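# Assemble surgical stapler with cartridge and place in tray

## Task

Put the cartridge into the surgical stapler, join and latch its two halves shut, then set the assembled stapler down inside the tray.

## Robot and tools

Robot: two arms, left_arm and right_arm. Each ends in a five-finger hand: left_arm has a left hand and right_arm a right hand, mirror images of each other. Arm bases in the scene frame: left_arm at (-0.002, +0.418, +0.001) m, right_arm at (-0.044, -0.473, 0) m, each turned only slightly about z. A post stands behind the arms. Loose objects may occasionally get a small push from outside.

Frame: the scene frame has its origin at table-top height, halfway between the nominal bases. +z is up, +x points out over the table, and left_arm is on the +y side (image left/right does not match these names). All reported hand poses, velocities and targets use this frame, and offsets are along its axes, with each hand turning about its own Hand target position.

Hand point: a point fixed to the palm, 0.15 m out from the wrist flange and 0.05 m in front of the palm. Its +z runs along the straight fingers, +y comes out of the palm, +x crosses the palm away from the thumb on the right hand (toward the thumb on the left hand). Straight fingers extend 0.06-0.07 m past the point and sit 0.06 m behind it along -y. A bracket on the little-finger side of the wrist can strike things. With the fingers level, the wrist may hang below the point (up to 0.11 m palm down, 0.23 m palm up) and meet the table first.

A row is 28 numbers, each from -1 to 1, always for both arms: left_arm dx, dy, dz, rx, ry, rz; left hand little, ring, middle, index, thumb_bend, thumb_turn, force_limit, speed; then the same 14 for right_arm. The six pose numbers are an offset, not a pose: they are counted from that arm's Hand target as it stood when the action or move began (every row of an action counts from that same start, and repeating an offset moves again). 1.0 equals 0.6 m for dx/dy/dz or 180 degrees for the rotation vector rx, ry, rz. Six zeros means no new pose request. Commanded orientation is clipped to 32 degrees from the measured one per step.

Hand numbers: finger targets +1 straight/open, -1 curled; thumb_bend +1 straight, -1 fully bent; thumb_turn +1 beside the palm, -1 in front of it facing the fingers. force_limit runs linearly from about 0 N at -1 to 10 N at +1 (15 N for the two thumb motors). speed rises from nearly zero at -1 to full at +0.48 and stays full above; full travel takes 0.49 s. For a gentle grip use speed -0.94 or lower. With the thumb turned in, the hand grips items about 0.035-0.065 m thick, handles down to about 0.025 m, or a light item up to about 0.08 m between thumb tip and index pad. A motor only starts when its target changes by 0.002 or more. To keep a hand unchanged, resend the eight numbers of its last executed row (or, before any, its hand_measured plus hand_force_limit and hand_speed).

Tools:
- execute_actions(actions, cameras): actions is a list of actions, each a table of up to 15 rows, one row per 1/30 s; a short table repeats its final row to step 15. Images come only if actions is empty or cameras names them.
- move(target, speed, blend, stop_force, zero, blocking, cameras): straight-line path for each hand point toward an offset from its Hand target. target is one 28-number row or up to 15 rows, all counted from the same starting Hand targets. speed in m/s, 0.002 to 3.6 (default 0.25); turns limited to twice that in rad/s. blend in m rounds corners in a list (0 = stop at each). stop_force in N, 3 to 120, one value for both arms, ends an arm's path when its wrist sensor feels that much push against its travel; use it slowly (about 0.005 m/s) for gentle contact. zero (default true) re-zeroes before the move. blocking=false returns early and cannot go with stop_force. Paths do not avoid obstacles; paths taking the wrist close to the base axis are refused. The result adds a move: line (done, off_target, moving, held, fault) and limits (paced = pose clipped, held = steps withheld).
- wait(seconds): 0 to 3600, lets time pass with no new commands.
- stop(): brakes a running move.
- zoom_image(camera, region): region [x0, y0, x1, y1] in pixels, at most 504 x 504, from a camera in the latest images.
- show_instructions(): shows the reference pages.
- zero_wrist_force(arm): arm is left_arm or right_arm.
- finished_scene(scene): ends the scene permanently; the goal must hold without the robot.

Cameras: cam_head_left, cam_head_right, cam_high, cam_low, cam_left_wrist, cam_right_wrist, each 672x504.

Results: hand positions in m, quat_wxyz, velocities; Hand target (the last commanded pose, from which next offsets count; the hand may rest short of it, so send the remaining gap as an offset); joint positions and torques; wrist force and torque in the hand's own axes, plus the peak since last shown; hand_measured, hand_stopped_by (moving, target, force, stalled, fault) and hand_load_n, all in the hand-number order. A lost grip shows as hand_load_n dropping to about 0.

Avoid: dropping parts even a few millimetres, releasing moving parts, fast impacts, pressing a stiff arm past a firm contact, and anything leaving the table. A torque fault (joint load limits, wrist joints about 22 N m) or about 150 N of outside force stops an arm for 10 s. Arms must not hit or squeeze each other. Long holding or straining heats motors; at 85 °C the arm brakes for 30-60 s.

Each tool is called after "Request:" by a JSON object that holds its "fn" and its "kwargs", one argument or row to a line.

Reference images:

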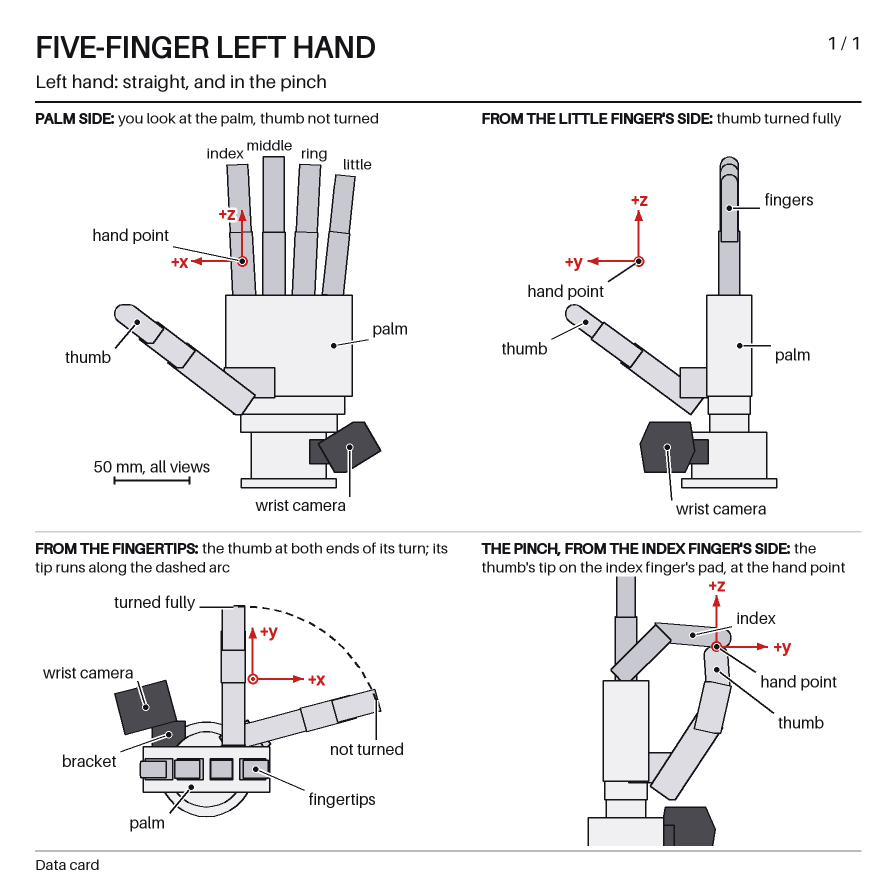

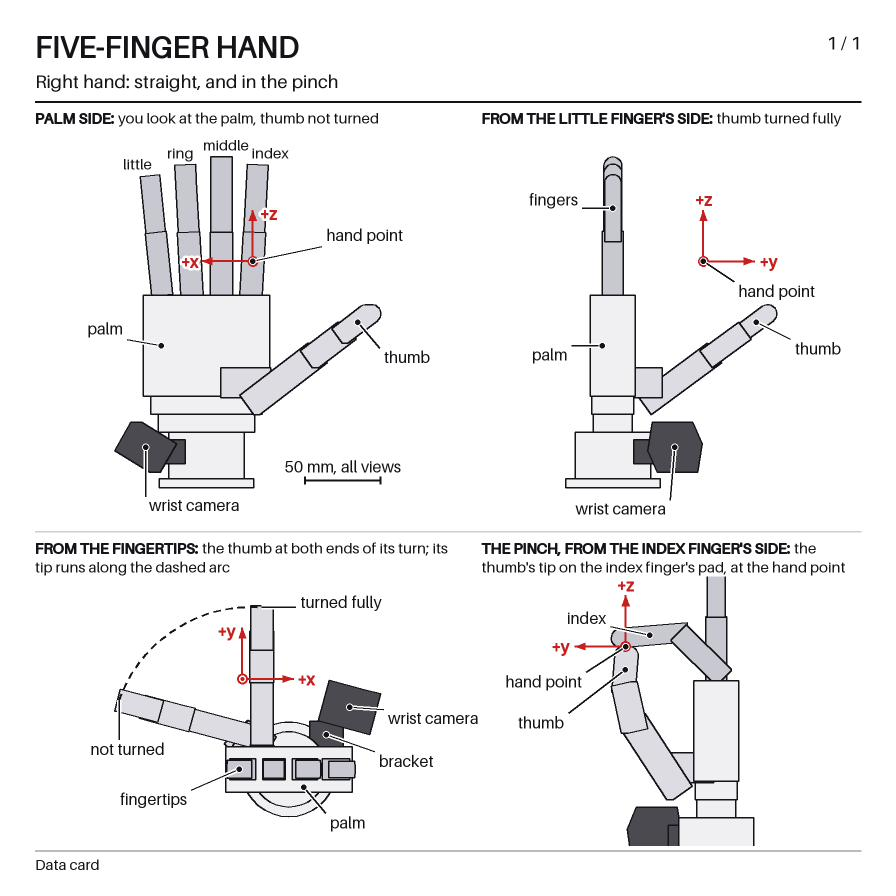

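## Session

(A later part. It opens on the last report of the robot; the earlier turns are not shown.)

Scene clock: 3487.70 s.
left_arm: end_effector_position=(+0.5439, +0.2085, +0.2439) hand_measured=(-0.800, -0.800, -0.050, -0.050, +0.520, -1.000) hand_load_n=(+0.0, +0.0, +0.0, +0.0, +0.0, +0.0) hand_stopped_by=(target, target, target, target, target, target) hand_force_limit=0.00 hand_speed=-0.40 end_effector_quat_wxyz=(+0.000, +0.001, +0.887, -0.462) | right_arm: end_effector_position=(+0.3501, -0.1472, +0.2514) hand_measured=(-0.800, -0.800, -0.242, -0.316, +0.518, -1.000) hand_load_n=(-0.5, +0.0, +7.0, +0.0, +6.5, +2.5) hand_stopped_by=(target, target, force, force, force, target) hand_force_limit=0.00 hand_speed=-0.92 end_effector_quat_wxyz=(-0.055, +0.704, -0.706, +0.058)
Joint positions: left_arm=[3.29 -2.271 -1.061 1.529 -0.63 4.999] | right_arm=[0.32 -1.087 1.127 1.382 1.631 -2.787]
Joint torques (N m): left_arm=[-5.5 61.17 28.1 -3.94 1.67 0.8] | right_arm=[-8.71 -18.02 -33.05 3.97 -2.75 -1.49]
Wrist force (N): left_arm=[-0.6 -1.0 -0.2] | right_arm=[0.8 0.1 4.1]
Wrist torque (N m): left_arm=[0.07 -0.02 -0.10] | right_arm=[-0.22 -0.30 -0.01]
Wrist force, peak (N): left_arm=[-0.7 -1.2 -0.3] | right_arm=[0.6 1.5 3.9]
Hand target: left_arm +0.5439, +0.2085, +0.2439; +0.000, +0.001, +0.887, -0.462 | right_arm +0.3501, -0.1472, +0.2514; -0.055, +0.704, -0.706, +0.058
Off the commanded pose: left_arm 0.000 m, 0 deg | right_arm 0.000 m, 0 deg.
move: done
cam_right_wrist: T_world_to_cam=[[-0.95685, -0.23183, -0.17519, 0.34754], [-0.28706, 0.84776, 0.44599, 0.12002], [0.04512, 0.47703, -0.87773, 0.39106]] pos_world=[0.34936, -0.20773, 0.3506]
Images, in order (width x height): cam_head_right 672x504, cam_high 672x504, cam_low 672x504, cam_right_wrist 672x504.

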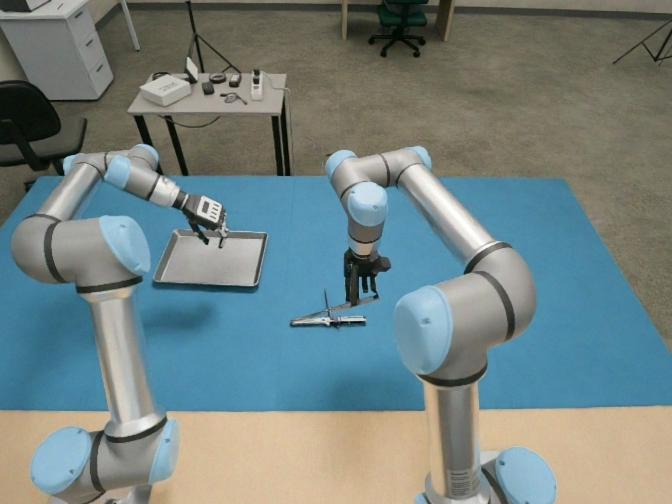

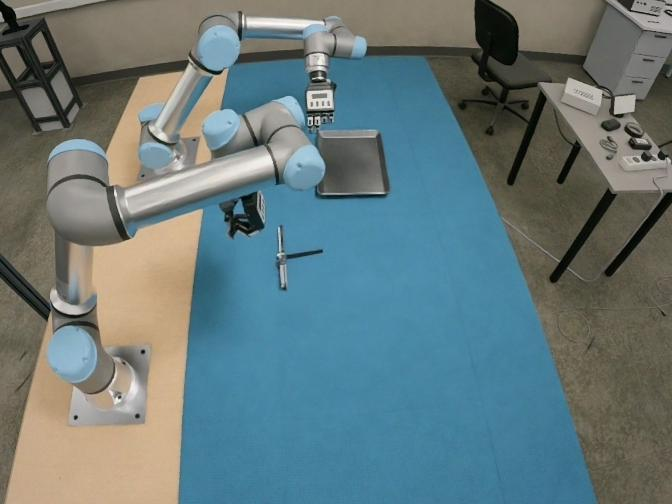

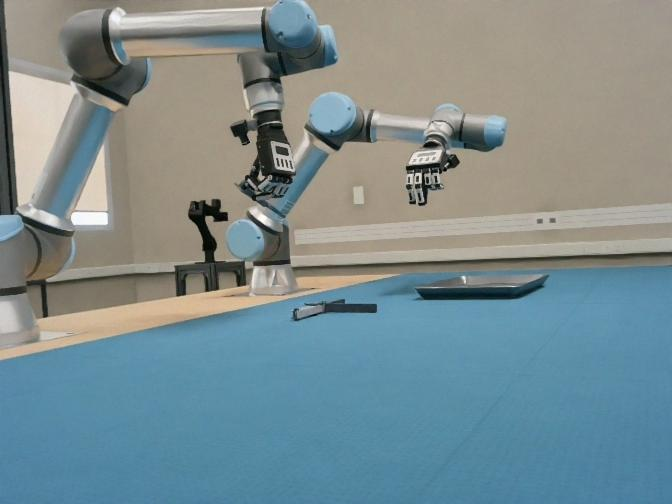

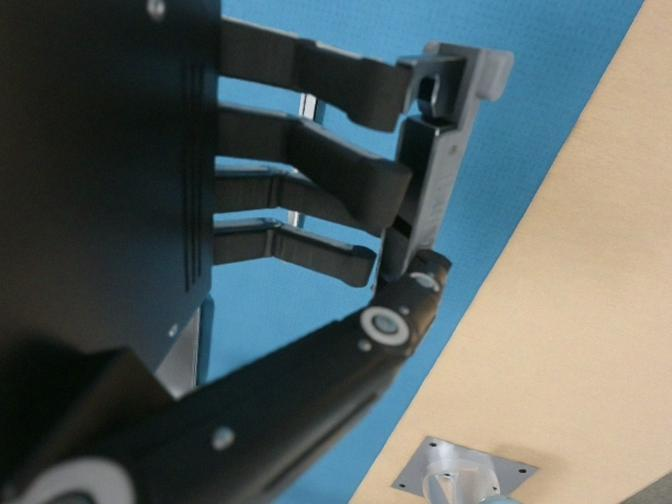

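Request:
{"fn": "move", "kwargs": {
  "target": [
    [-0.4,0,0.12,-0.1278,-0.0694,0.2497,-0.8,-0.8,-0.05,-0.05,0.52,-1,0.0,-0.4,0,0,0,0,0,0,-0.8,-0.8,-0.45,-0.45,0.38,-1,0.0,-0.92],
    [-0.573,-0.1475,0.12,-0.2556,-0.1388,0.4995,-0.8,-0.8,-0.05,-0.05,0.52,-1,0.0,-0.4,0,0,0,0,0,0,-0.8,-0.8,-0.45,-0.45,0.38,-1,0.0,-0.92]
  ],
  "speed": 0.2,
  "blend": 0.02,
  "cameras": ["cam_left_wrist","cam_low","cam_high","cam_head_right"]
}}

Scene clock: 3536.70 s.
left_arm: end_effector_position=(+0.5439, +0.2085, +0.2439) hand_measured=(-0.800, -0.800, -0.050, -0.050, +0.520, -1.000) hand_load_n=(+0.0, +0.0, +0.0, +0.0, +0.0, +0.0) hand_stopped_by=(target, target, target, target, target, target) hand_force_limit=0.00 hand_speed=-0.40 end_effector_quat_wxyz=(+0.000, +0.001, +0.887, -0.462) | right_arm: end_effector_position=(+0.3501, -0.1472, +0.2514) hand_measured=(-0.800, -0.800, -0.242, -0.316, +0.518, -1.000) hand_load_n=(-0.5, +0.0, +7.0, +0.0, +6.5, +3.0) hand_stopped_by=(target, target, force, force, force, target) hand_force_limit=0.00 hand_speed=-0.92 end_effector_quat_wxyz=(-0.055, +0.704, -0.706, +0.058)
Joint positions: left_arm=[3.29 -2.271 -1.061 1.529 -0.63 4.999] | right_arm=[0.32 -1.086 1.127 1.382 1.631 -2.787]
Joint torques (N m): left_arm=[-5.3 61.15 28.96 -3.85 1.56 0.7] | right_arm=[-9.58 -17.05 -33.8 3.94 -2.73 -1.39]
Wrist force (N): left_arm=[-0.8 -1.0 -0.1] | right_arm=[0.8 0.1 4.0]
Wrist torque (N m): left_arm=[0.06 0.00 -0.10] | right_arm=[-0.22 -0.29 -0.01]
Wrist force, peak (N): left_arm=[-0.9 -1.1 -0.3] | right_arm=[1.1 -0.1 4.0]
Hand target: left_arm +0.5439, +0.2085, +0.2439; +0.000, +0.001, +0.887, -0.462 | right_arm +0.3501, -0.1472, +0.2514; -0.055, +0.704, -0.706, +0.058
move: not run (left_arm's path to target 2 of 2 would bring its wrist too close to its first joint's axis: go round it by way of another target; nothing was sent)
cam_left_wrist: T_world_to_cam=[[-0.28817, -0.54171, 0.78963, 0.07186], [-0.84057, 0.5381, 0.06239, 0.33347], [-0.45869, -0.64576, -0.61041, 0.64389]] pos_world=[0.59636, 0.27528, 0.31549]
Images, in order (width x height): cam_head_right 672x504, cam_high 672x504, cam_low 672x504, cam_left_wrist 672x504.

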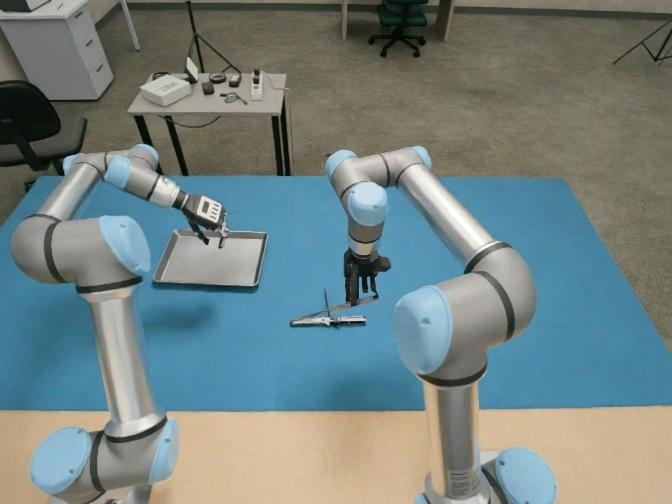

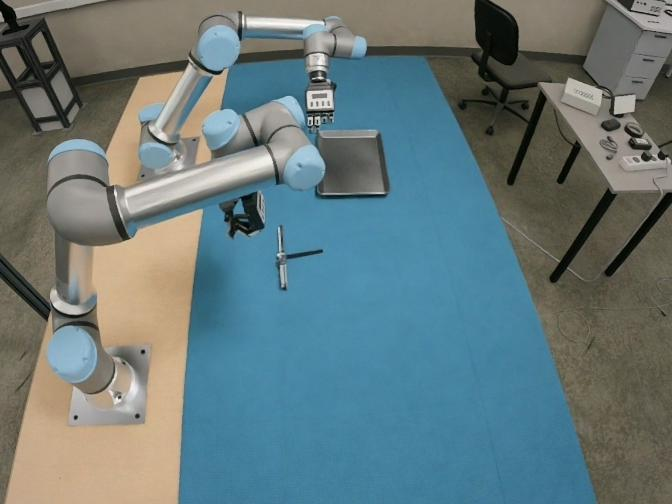

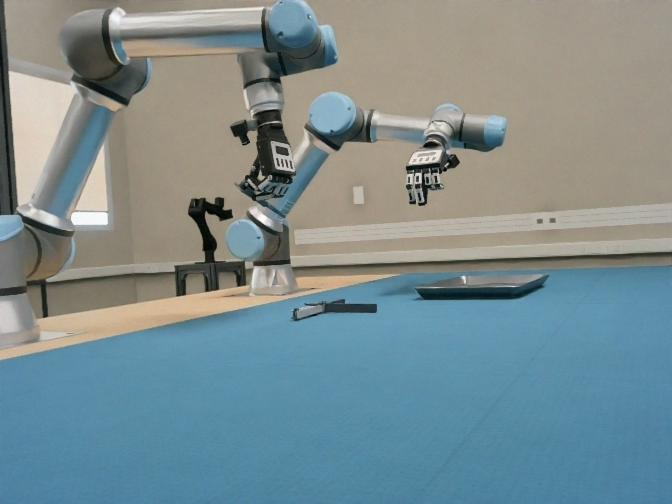

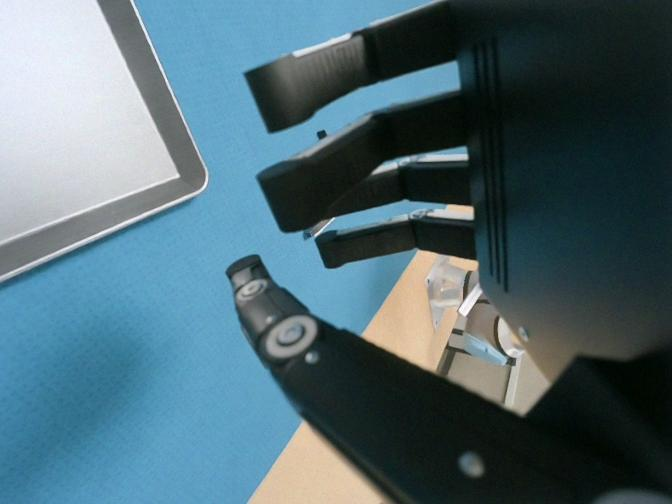

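Request:
{"fn": "move", "kwargs": {
  "target": [0,0,0,0,0,0,-0.8,-0.8,-0.05,-0.05,0.52,-1,0.0,-0.4,0.1667,-0.1667,0,0,0,0,-0.8,-0.8,-0.45,-0.45,0.38,-1,0.0,-0.92],
  "speed": 0.15,
  "cameras": []
}}

Request:
{"fn": "move", "kwargs": {
  "target": [
    [-0.207,-0.214,0.093,-0.1278,-0.0694,0.2497,-0.8,-0.8,-0.05,-0.05,0.52,-1,0.0,-0.4,0,0,0,0,0,0,-0.8,-0.8,-0.45,-0.45,0.38,-1,0.0,-0.92],
    [-0.34,-0.54,0.093,-0.2556,-0.1388,0.4995,-0.8,-0.8,-0.05,-0.05,0.52,-1,0.0,-0.4,0,0,0,0,0,0,-0.8,-0.8,-0.45,-0.45,0.38,-1,0.0,-0.92]
  ],
  "speed": 0.2,
  "blend": 0.02,
  "cameras": ["cam_left_wrist","cam_low","cam_high","cam_head_right"]
}}

Scene clock: 3553.37 s.
left_arm: end_effector_position=(+0.5439, +0.2085, +0.2439) hand_measured=(-0.800, -0.800, -0.050, -0.050, +0.520, -1.000) hand_load_n=(+0.0, +0.0, +0.0, +0.0, +0.0, +0.0) hand_stopped_by=(target, target, target, target, target, target) hand_force_limit=0.00 hand_speed=-0.40 end_effector_quat_wxyz=(+0.000, +0.001, +0.887, -0.462) | right_arm: end_effector_position=(+0.4500, -0.2471, +0.2514) hand_measured=(-0.800, -0.800, -0.242, -0.316, +0.518, -1.000) hand_load_n=(+0.0, +0.0, +7.0, +0.0, +6.5, +3.0) hand_stopped_by=(target, target, force, force, force, target) hand_force_limit=0.00 hand_speed=-0.92 end_effector_quat_wxyz=(-0.055, +0.704, -0.706, +0.058)
Joint positions: left_arm=[3.29 -2.271 -1.061 1.529 -0.63 4.999] | right_arm=[0.084 -0.97 0.943 1.44 1.595 -3.021]
Joint torques (N m): left_arm=[-5.55 61.69 28.33 -3.86 1.52 0.64] | right_arm=[-8.48 -21.93 -34.05 4.03 -2.87 -1.49]
Wrist force (N): left_arm=[-0.7 -1.1 -0.2] | right_arm=[1.0 -0.1 3.4]
Wrist torque (N m): left_arm=[0.05 -0.01 -0.10] | right_arm=[-0.22 -0.27 -0.02]
Wrist force, peak (N): left_arm=[-0.8 -1.2 -0.3] | right_arm=[1.2 -0.1 4.0]
Hand target: left_arm +0.5439, +0.2085, +0.2439; +0.000, +0.001, +0.887, -0.462 | right_arm +0.4501, -0.2472, +0.2514; -0.055, +0.704, -0.706, +0.058
Off the commanded pose: left_arm 0.000 m, 0 deg | right_arm 0.000 m, 0 deg.
move: done

Scene clock: 3558.80 s.
left_arm: end_effector_position=(+0.3399, -0.1155, +0.2997) hand_measured=(-0.800, -0.800, -0.050, -0.050, +0.520, -1.000) hand_load_n=(+0.0, +0.0, +0.0, +0.0, +0.0, +0.0) hand_stopped_by=(target, target, target, target, target, target) hand_force_limit=0.00 hand_speed=-0.40 end_effector_quat_wxyz=(+0.483, -0.516, +0.385, -0.593) | right_arm: end_effector_position=(+0.4501, -0.2472, +0.2514) hand_measured=(-0.800, -0.800, -0.242, -0.316, +0.518, -1.000) hand_load_n=(-0.5, +0.0, +6.5, +0.0, +6.5, +3.0) hand_stopped_by=(target, target, force, force, force, target) hand_force_limit=0.00 hand_speed=-0.92 end_effector_quat_wxyz=(-0.055, +0.704, -0.706, +0.058)
Joint positions: left_arm=[1.988 -1.804 -1.809 4.036 -2.716 3.284] | right_arm=[0.084 -0.97 0.943 1.44 1.595 -3.021]
Joint torques (N m): left_arm=[-7.02 11.03 11.34 3.37 -1.13 2.32] | right_arm=[-8.14 -21.2 -33.75 4.04 -2.84 -1.33]
Wrist force (N): left_arm=[0.0 -1.1 -0.2] | right_arm=[1.1 0.1 3.6]
Wrist torque (N m): left_arm=[0.14 -0.14 -0.06] | right_arm=[-0.22 -0.30 -0.01]
Wrist force, peak (N): left_arm=[-1.2 -1.2 -0.4] | right_arm=[1.1 0.0 3.7]
Hand target: left_arm +0.3399, -0.1155, +0.2997; +0.483, -0.516, +0.385, -0.593 | right_arm +0.4501, -0.2472, +0.2514; -0.055, +0.704, -0.706, +0.058
Off the commanded pose: left_arm 0.000 m, 0 deg | right_arm 0.000 m, 0 deg.
move: done
cam_left_wrist: T_world_to_cam=[[-0.17619, -0.05182, 0.98299, -0.24592], [-0.42467, -0.8969, -0.1234, 0.08136], [0.88804, -0.43919, 0.13601, -0.28234]] pos_world=[0.24195, -0.06377, 0.29018]
Images, in order (width x height): cam_head_right 672x504, cam_high 672x504, cam_low 672x504, cam_left_wrist 672x504.

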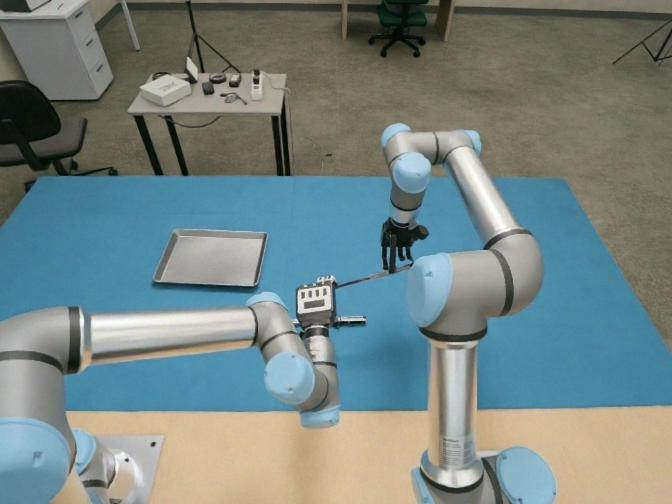

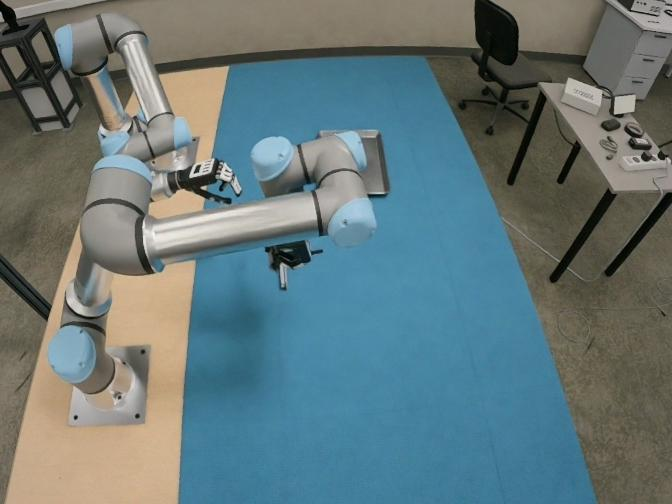

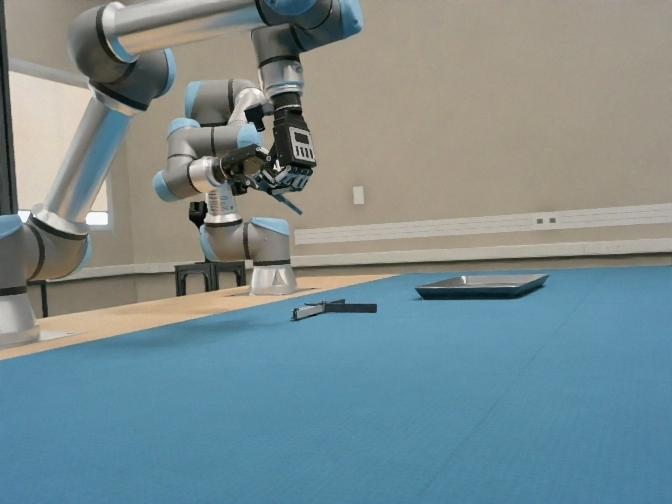

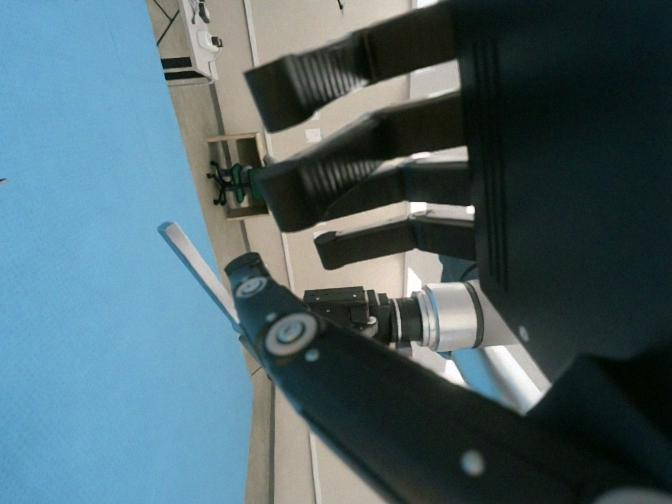

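Request:
{"fn": "zoom_image", "kwargs": {
  "camera": "cam_left_wrist",
  "region": [130, 200, 400, 400]
}}

Request:
{"fn": "zoom_image", "kwargs": {
  "camera": "cam_head_right",
  "region": [280, 200, 440, 340]
}}

Scaled by 1.867 from the camera's image (finer frame: 960x720).

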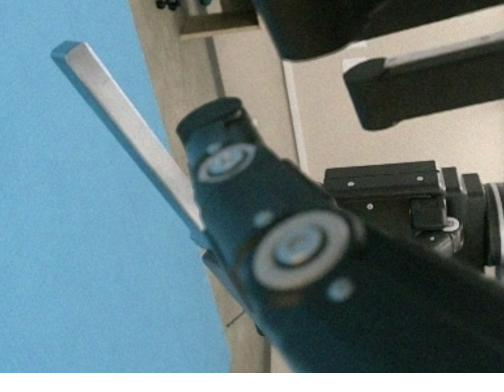

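Scaled by 3.150 from the camera's image (finer frame: 960x720).

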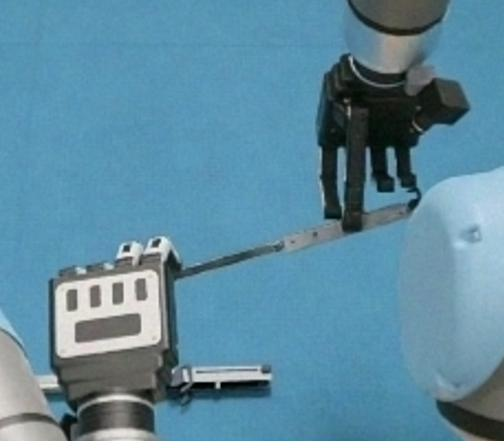

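Request:
{"fn": "move", "kwargs": {
  "target": [0.0683,-0.0475,-0.0062,-0.0206,0,0,-0.8,-0.8,0.0,-0.08,0.54,-1,0.0,-0.4,0,0,0,0,0,0,-0.8,-0.8,-0.45,-0.45,0.38,-1,0.0,-0.92],
  "speed": 0.1,
  "cameras": ["cam_left_wrist","cam_right_wrist","cam_low"]
}}

Request:
{"fn": "zoom_image", "kwargs": {
  "camera": "cam_left_wrist",
  "region": [130, 150, 400, 400]
}}

Request:
{"fn": "zoom_image", "kwargs": {
  "camera": "cam_low",
  "region": [200, 90, 340, 230]
}}

Scene clock: 3601.23 s.
left_arm: end_effector_position=(+0.3808, -0.1440, +0.2960) hand_measured=(-0.800, -0.800, +0.000, -0.080, +0.540, -1.000) hand_load_n=(+0.0, -0.5, +0.0, +0.0, +0.0, +0.0) hand_stopped_by=(target, target, target, target, target, target) hand_force_limit=0.00 hand_speed=-0.40 end_effector_quat_wxyz=(-0.466, +0.532, -0.366, +0.605) | right_arm: end_effector_position=(+0.4501, -0.2472, +0.2514) hand_measured=(-0.800, -0.800, -0.242, -0.316, +0.518, -1.000) hand_load_n=(+0.0, +0.0, +6.5, +0.0, +6.5, +3.0) hand_stopped_by=(target, target, force, force, force, target) hand_force_limit=0.00 hand_speed=-0.92 end_effector_quat_wxyz=(-0.055, +0.704, -0.706, +0.058)
Joint positions: left_arm=[2.036 -1.895 -1.701 3.982 -2.683 3.179] | right_arm=[0.084 -0.97 0.943 1.44 1.595 -3.021]
Joint torques (N m): left_arm=[10.4 13.78 31.24 -0.22 1.66 -2.2] | right_arm=[-8.5 -21.27 -33.17 4.06 -3.01 -1.39]
Wrist force (N): left_arm=[0.1 -1.1 -0.1] | right_arm=[0.9 0.1 3.6]
Wrist torque (N m): left_arm=[0.12 -0.12 0.05] | right_arm=[-0.20 -0.27 -0.01]
Wrist force, peak (N): left_arm=[0.5 -1.1 -1.8] | right_arm=[1.1 0.3 3.8]
Hand target: left_arm +0.3808, -0.1440, +0.2960; -0.466, +0.532, -0.366, +0.605 | right_arm +0.4501, -0.2472, +0.2514; -0.055, +0.704, -0.706, +0.058
Off the commanded pose: left_arm 0.000 m, 0 deg | right_arm 0.000 m, 0 deg.
move: done
cam_left_wrist: T_world_to_cam=[[-0.17641, 0.01175, 0.98425, -0.22774], [-0.4246, -0.90302, -0.06532, 0.05465], [0.88803, -0.42944, 0.16429, -0.33763]] pos_world=[0.28285, -0.09296, 0.28319]
cam_right_wrist: T_world_to_cam=[[-0.95688, -0.2318, -0.17506, 0.42003], [-0.28697, 0.84777, 0.44603, 0.23345], [0.04502, 0.47703, -0.87773, 0.4343]] pos_world=[0.44936, -0.30773, 0.3506]
Images, in order (width x height): cam_low 672x504, cam_left_wrist 672x504, cam_right_wrist 672x504.

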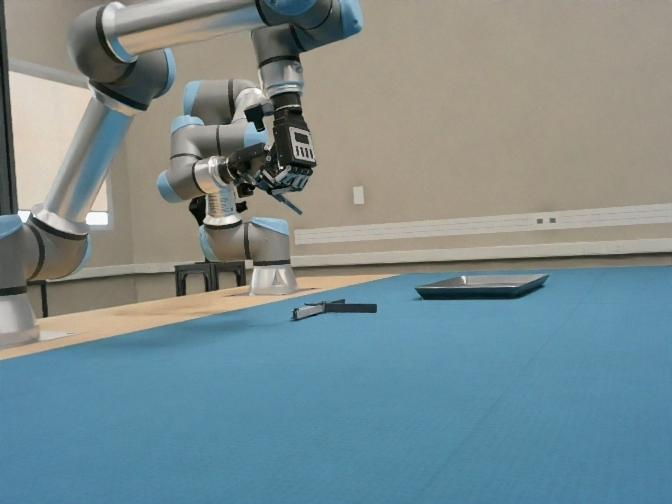

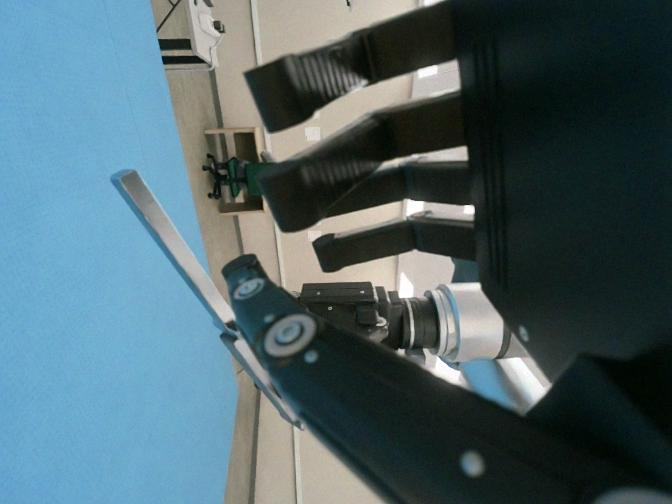

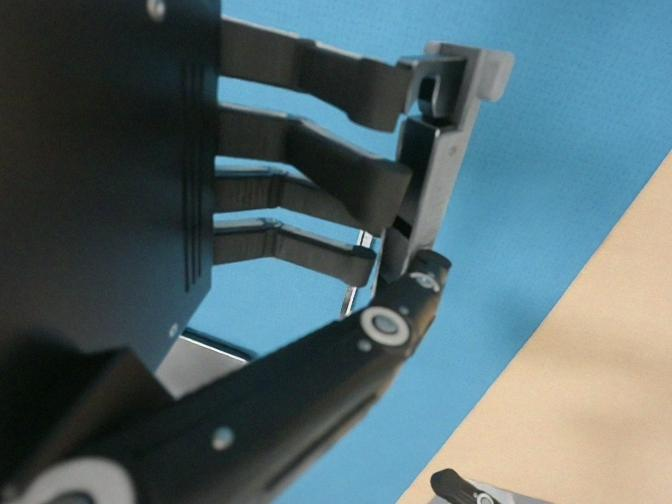

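Scaled by 1.867 from the camera's image (finer frame: 960x720).

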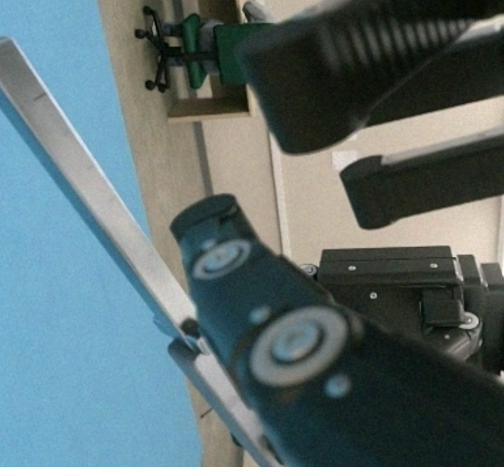

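Scaled by 3.600 from the camera's image (finer frame: 960x720).

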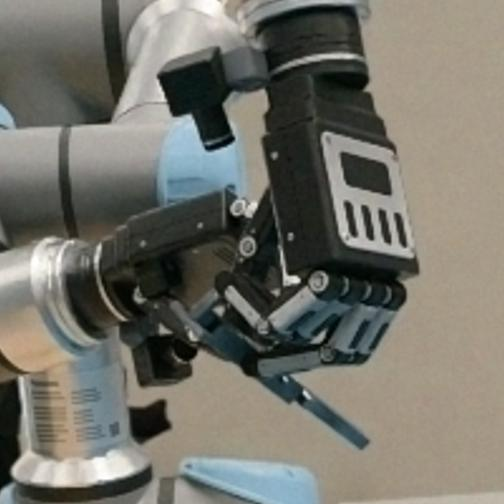

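Request:
{"fn": "move", "kwargs": {
  "target": [0.0673,-0.0287,-0.0677,0,0,0.022,-0.8,-0.8,0.0,-0.08,0.54,-1,0.0,-0.4,0,0,0,0,0,0,-0.8,-0.8,-0.45,-0.45,0.38,-1,0.0,-0.92],
  "speed": 0.05,
  "cameras": ["cam_left_wrist","cam_right_wrist","cam_low"]
}}

Request:
{"fn": "zoom_image", "kwargs": {
  "camera": "cam_left_wrist",
  "region": [130, 150, 400, 400]
}}

Request:
{"fn": "zoom_image", "kwargs": {
  "camera": "cam_low",
  "region": [200, 90, 340, 230]
}}

Scene clock: 3657.63 s.
left_arm: end_effector_position=(+0.4211, -0.1612, +0.2554) hand_measured=(-0.800, -0.800, +0.000, -0.080, +0.540, -1.000) hand_load_n=(+0.0, +0.5, +0.0, +0.0, +0.0, +0.0) hand_stopped_by=(target, target, target, target, target, target) hand_force_limit=0.00 hand_speed=-0.40 end_effector_quat_wxyz=(-0.486, +0.544, -0.347, +0.589) | right_arm: end_effector_position=(+0.4501, -0.2472, +0.2514) hand_measured=(-0.800, -0.800, -0.242, -0.316, +0.518, -1.000) hand_load_n=(-0.5, +0.0, +7.0, +0.0, +6.5, +3.0) hand_stopped_by=(target, target, force, force, force, target) hand_force_limit=0.00 hand_speed=-0.92 end_effector_quat_wxyz=(-0.055, +0.704, -0.706, +0.058)
Joint positions: left_arm=[2.067 -2.029 -1.624 4.071 -2.717 3.213] | right_arm=[0.084 -0.97 0.943 1.44 1.595 -3.021]
Joint torques (N m): left_arm=[10.24 16.71 30.19 3.1 -1.12 2.53] | right_arm=[-9.11 -21.65 -33.82 3.96 -2.71 -1.41]
Wrist force (N): left_arm=[0.0 -1.0 0.0] | right_arm=[1.0 -0.3 3.4]
Wrist torque (N m): left_arm=[0.13 -0.11 -0.07] | right_arm=[-0.24 -0.26 -0.02]
Wrist force, peak (N): left_arm=[0.1 -1.5 -0.2] | right_arm=[1.0 0.2 3.8]
Hand target: left_arm +0.4212, -0.1612, +0.2554; -0.486, +0.544, -0.347, +0.589 | right_arm +0.4501, -0.2472, +0.2514; -0.055, +0.704, -0.706, +0.058
Off the commanded pose: left_arm 0.000 m, 0 deg | right_arm 0.000 m, 0 deg.
move: done
cam_left_wrist: T_world_to_cam=[[-0.17677, -0.00034, 0.98425, -0.18225], [-0.36141, -0.93012, -0.06523, 0.02265], [0.91549, -0.36725, 0.1643, -0.37575]] pos_world=[0.31997, -0.11699, 0.24259]
cam_right_wrist: T_world_to_cam=[[-0.95688, -0.2318, -0.17506, 0.42003], [-0.28697, 0.84777, 0.44603, 0.23345], [0.04502, 0.47703, -0.87773, 0.4343]] pos_world=[0.44936, -0.30773, 0.3506]
Images, in order (width x height): cam_low 672x504, cam_left_wrist 672x504, cam_right_wrist 672x504.

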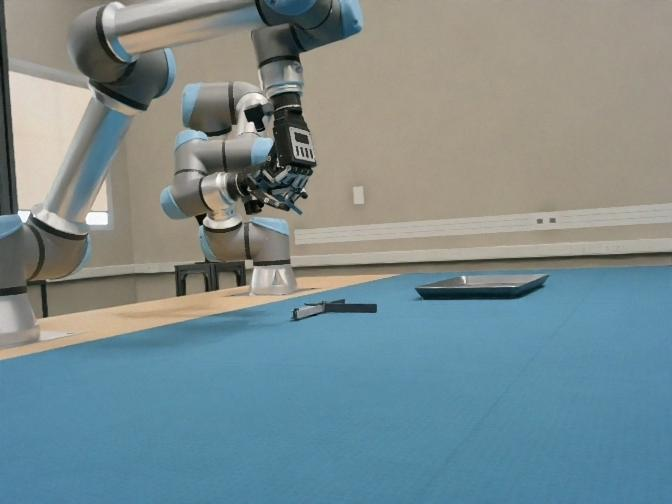

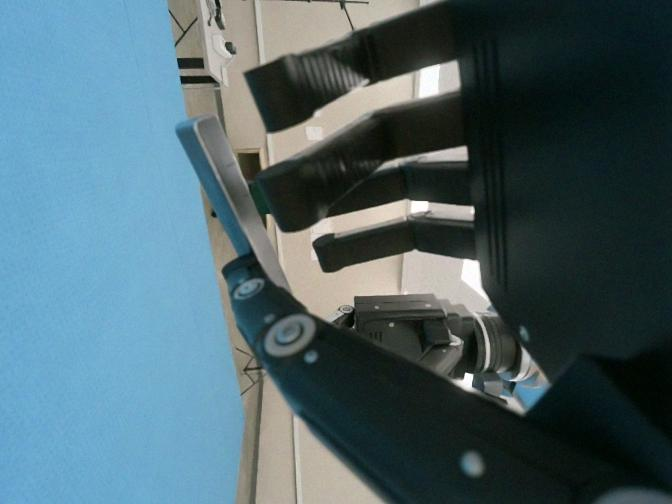

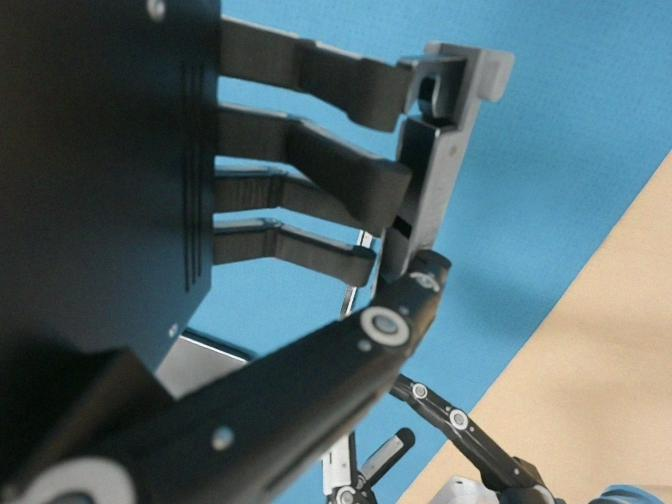

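Scaled by 1.867 from the camera's image (finer frame: 960x720).

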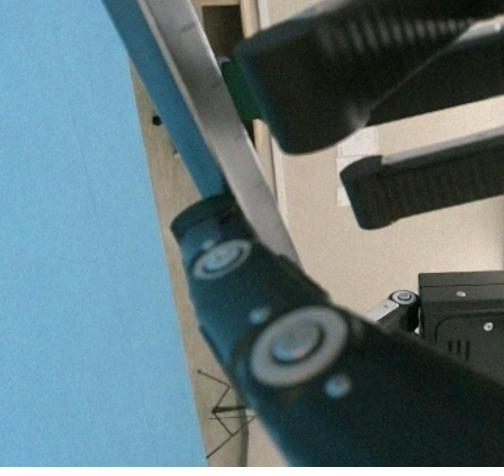

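Scaled by 3.600 from the camera's image (finer frame: 960x720).

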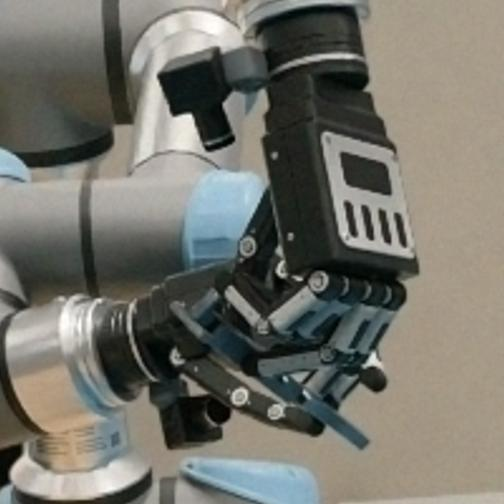

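Request:
{"fn": "move", "kwargs": {
  "target": [
    [-0.0068,-0.0027,-0.0068,0,0,0,-0.8,-0.8,0.0,-0.08,0.56,-1,0.0,-0.4,0,0,0,0,0,0,-0.8,-0.8,-0.45,-0.45,0.38,-1,0.0,-0.92],
    [0.0112,-0.0068,-0.0237,0,0,0,-0.8,-0.8,0.0,-0.08,0.56,-1,0.0,-0.4,0,0,0,0,0,0,-0.8,-0.8,-0.45,-0.45,0.38,-1,0.0,-0.92]
  ],
  "speed": 0.02,
  "cameras": ["cam_left_wrist","cam_right_wrist","cam_low"]
}}

Request:
{"fn": "zoom_image", "kwargs": {
  "camera": "cam_left_wrist",
  "region": [130, 150, 400, 400]
}}

Request:
{"fn": "zoom_image", "kwargs": {
  "camera": "cam_low",
  "region": [220, 130, 320, 230]
}}

Scene clock: 3711.57 s.
left_arm: end_effector_position=(+0.4278, -0.1653, +0.2413) hand_measured=(-0.800, -0.800, +0.000, -0.080, +0.560, -1.000) hand_load_n=(+0.0, +0.0, +0.0, +0.5, +0.0, +0.0) hand_stopped_by=(target, target, target, target, target, target) hand_force_limit=0.00 hand_speed=-0.40 end_effector_quat_wxyz=(-0.486, +0.544, -0.347, +0.589) | right_arm: end_effector_position=(+0.4501, -0.2472, +0.2514) hand_measured=(-0.800, -0.800, -0.242, -0.316, +0.518, -1.000) hand_load_n=(-0.5, +0.0, +6.5, +0.0, +6.5, +3.0) hand_stopped_by=(target, target, force, force, force, target) hand_force_limit=0.00 hand_speed=-0.92 end_effector_quat_wxyz=(-0.055, +0.704, -0.706, +0.058)
Joint positions: left_arm=[2.074 -2.059 -1.619 4.089 -2.711 3.207] | right_arm=[0.084 -0.97 0.943 1.44 1.595 -3.021]
Joint torques (N m): left_arm=[11.02 18.92 30.14 3.3 1.95 -2.26] | right_arm=[-7.8 -20.62 -33.53 3.81 -2.61 -1.46]
Wrist force (N): left_arm=[0.1 -1.1 -0.1] | right_arm=[0.8 0.2 3.3]
Wrist torque (N m): left_arm=[0.11 -0.12 0.05] | right_arm=[-0.17 -0.25 -0.02]
Wrist force, peak (N): left_arm=[0.1 -1.4 -0.2] | right_arm=[1.2 0.2 3.8]
Hand target: left_arm +0.4279, -0.1653, +0.2411; -0.486, +0.544, -0.347, +0.589 | right_arm +0.4501, -0.2472, +0.2514; -0.055, +0.704, -0.706, +0.058
Off the commanded pose: left_arm 0.000 m, 0 deg | right_arm 0.000 m, 0 deg.
move: done
cam_left_wrist: T_world_to_cam=[[-0.17676, -0.00037, 0.98425, -0.16709], [-0.36121, -0.9302, -0.06521, 0.02025], [0.91558, -0.36705, 0.16429, -0.38106]] pos_world=[0.32667, -0.12109, 0.22839]
cam_right_wrist: T_world_to_cam=[[-0.95688, -0.2318, -0.17506, 0.42003], [-0.28697, 0.84777, 0.44603, 0.23345], [0.04502, 0.47703, -0.87773, 0.4343]] pos_world=[0.44936, -0.30773, 0.3506]
Images, in order (width x height): cam_low 672x504, cam_left_wrist 672x504, cam_right_wrist 672x504.

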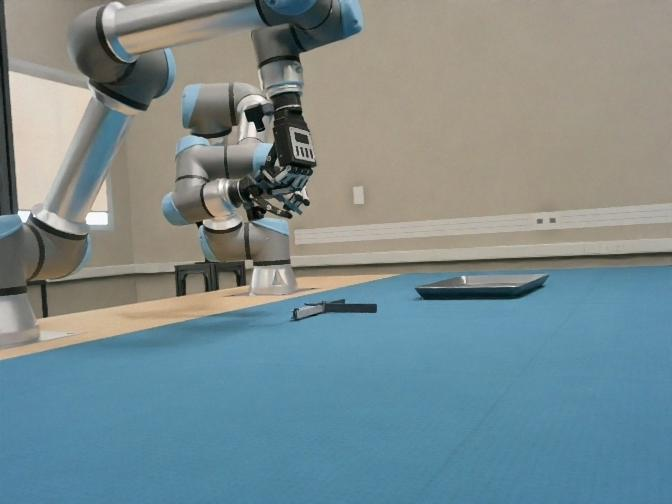

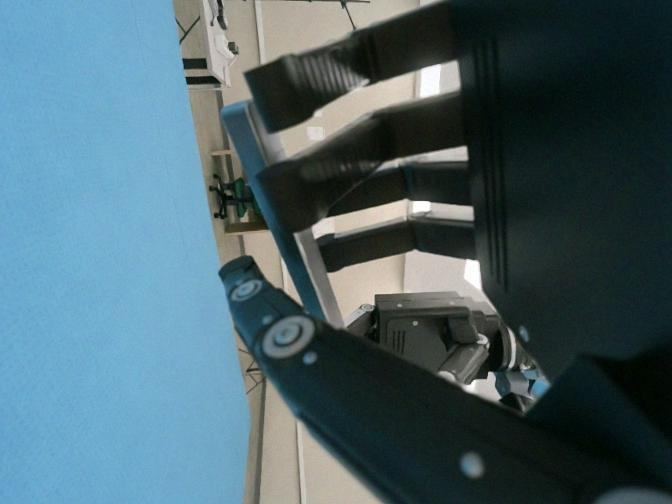

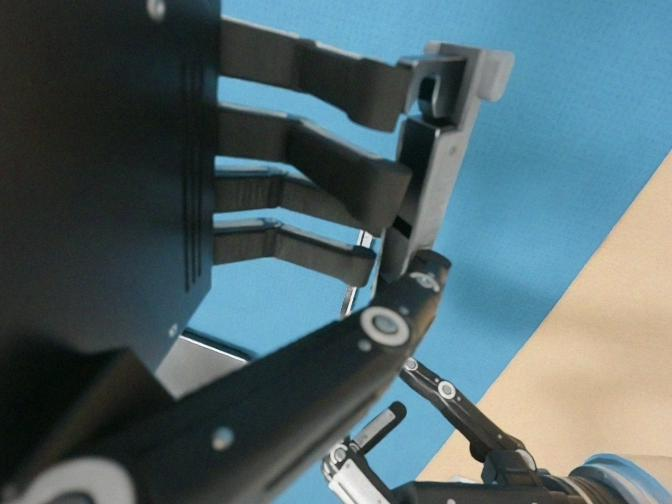

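Scaled by 1.867 from the camera's image (finer frame: 960x720).

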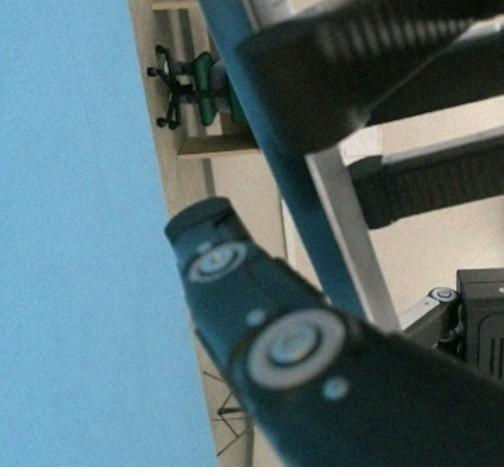

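Scaled by 5.040 from the camera's image (finer frame: 960x720).

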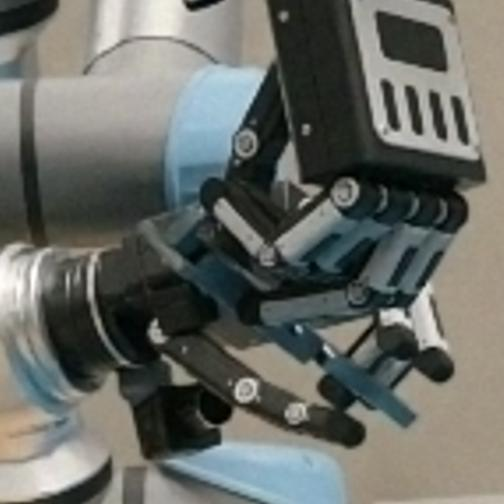

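Request:
{"fn": "move", "kwargs": {
  "target": [0,0,0,0,0,0,-0.8,-0.8,-0.6,-0.6,0.36,-1,-0.6,-0.92,0,0,0,0,0,0,-0.8,-0.8,-0.45,-0.45,0.38,-1,0.0,-0.92],
  "cameras": ["cam_left_wrist","cam_right_wrist","cam_low"]
}}

Request:
{"fn": "zoom_image", "kwargs": {
  "camera": "cam_left_wrist",
  "region": [130, 150, 400, 400]
}}

Request:
{"fn": "zoom_image", "kwargs": {
  "camera": "cam_low",
  "region": [220, 130, 320, 230]
}}

Scene clock: 3722.23 s.
left_arm: end_effector_position=(+0.4280, -0.1653, +0.2411) hand_measured=(-0.800, -0.800, -0.358, -0.326, +0.416, -1.000) hand_load_n=(-1.0, +0.0, +2.0, +0.0, +0.0, +0.0) hand_stopped_by=(target, target, force, force, force, target) hand_force_limit=-0.60 hand_speed=-0.92 end_effector_quat_wxyz=(-0.486, +0.544, -0.347, +0.589) | right_arm: end_effector_position=(+0.4501, -0.2472, +0.2514) hand_measured=(-0.800, -0.800, -0.242, -0.316, +0.518, -1.000) hand_load_n=(-1.5, +0.0, +7.0, +0.0, +7.5, +0.0) hand_stopped_by=(target, target, force, force, force, target) hand_force_limit=0.00 hand_speed=-0.92 end_effector_quat_wxyz=(-0.055, +0.704, -0.706, +0.058)
Joint positions: left_arm=[2.074 -2.06 -1.618 4.089 -2.711 3.207] | right_arm=[0.084 -0.97 0.943 1.44 1.595 -3.021]
Joint torques (N m): left_arm=[7.3 19.01 29.46 0.24 1.65 -2.1] | right_arm=[-7.91 -21.94 -32.35 3.05 -2.85 -0.83]
Wrist force (N): left_arm=[-0.3 -0.8 1.1] | right_arm=[1.2 1.9 2.9]
Wrist torque (N m): left_arm=[0.12 -0.10 0.07] | right_arm=[-0.12 -0.29 -0.09]
Wrist force, peak (N): left_arm=[0.2 -1.9 0.8] | right_arm=[1.5 1.1 3.9]
Hand target: left_arm +0.4279, -0.1653, +0.2411; -0.486, +0.544, -0.347, +0.589 | right_arm +0.4501, -0.2472, +0.2514; -0.055, +0.704, -0.706, +0.058
Off the commanded pose: left_arm 0.000 m, 0 deg | right_arm 0.000 m, 0 deg.
move: done
cam_left_wrist: T_world_to_cam=[[-0.17677, -0.00038, 0.98425, -0.16698], [-0.3612, -0.9302, -0.06523, 0.02019], [0.91558, -0.36705, 0.16429, -0.38117]] pos_world=[0.32677, -0.12119, 0.22829]
cam_right_wrist: T_world_to_cam=[[-0.95689, -0.23184, -0.17498, 0.41998], [-0.28697, 0.84775, 0.44605, 0.23344], [0.04492, 0.47703, -0.87774, 0.43435]] pos_world=[0.44936, -0.30773, 0.3506]
Images, in order (width x height): cam_low 672x504, cam_left_wrist 672x504, cam_right_wrist 672x504.

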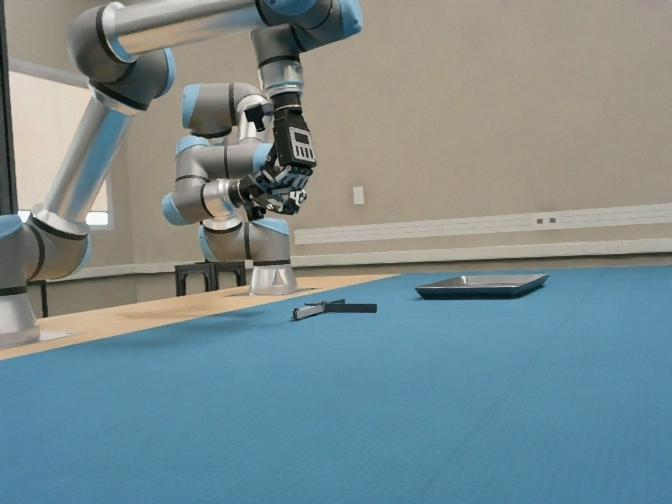

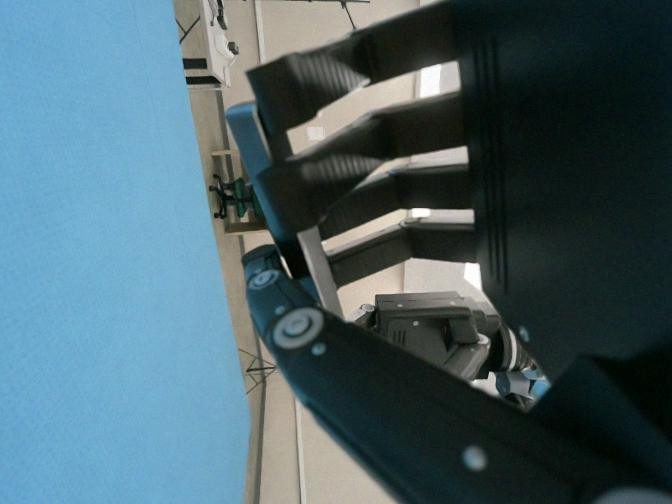

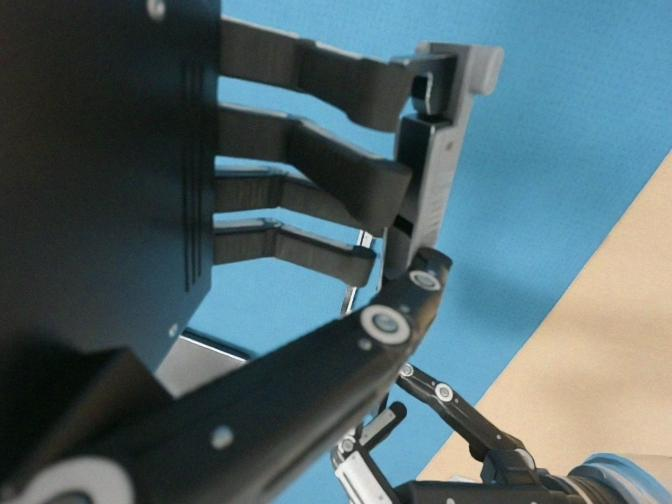

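Scaled by 1.867 from the camera's image (finer frame: 960x720).

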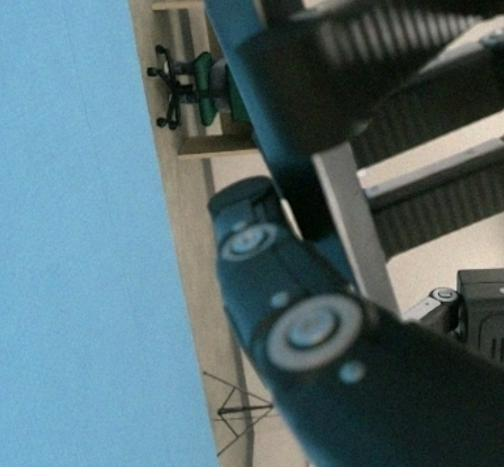

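Scaled by 5.040 from the camera's image (finer frame: 960x720).

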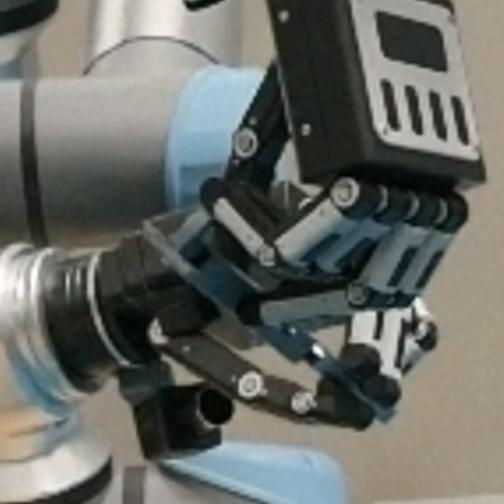

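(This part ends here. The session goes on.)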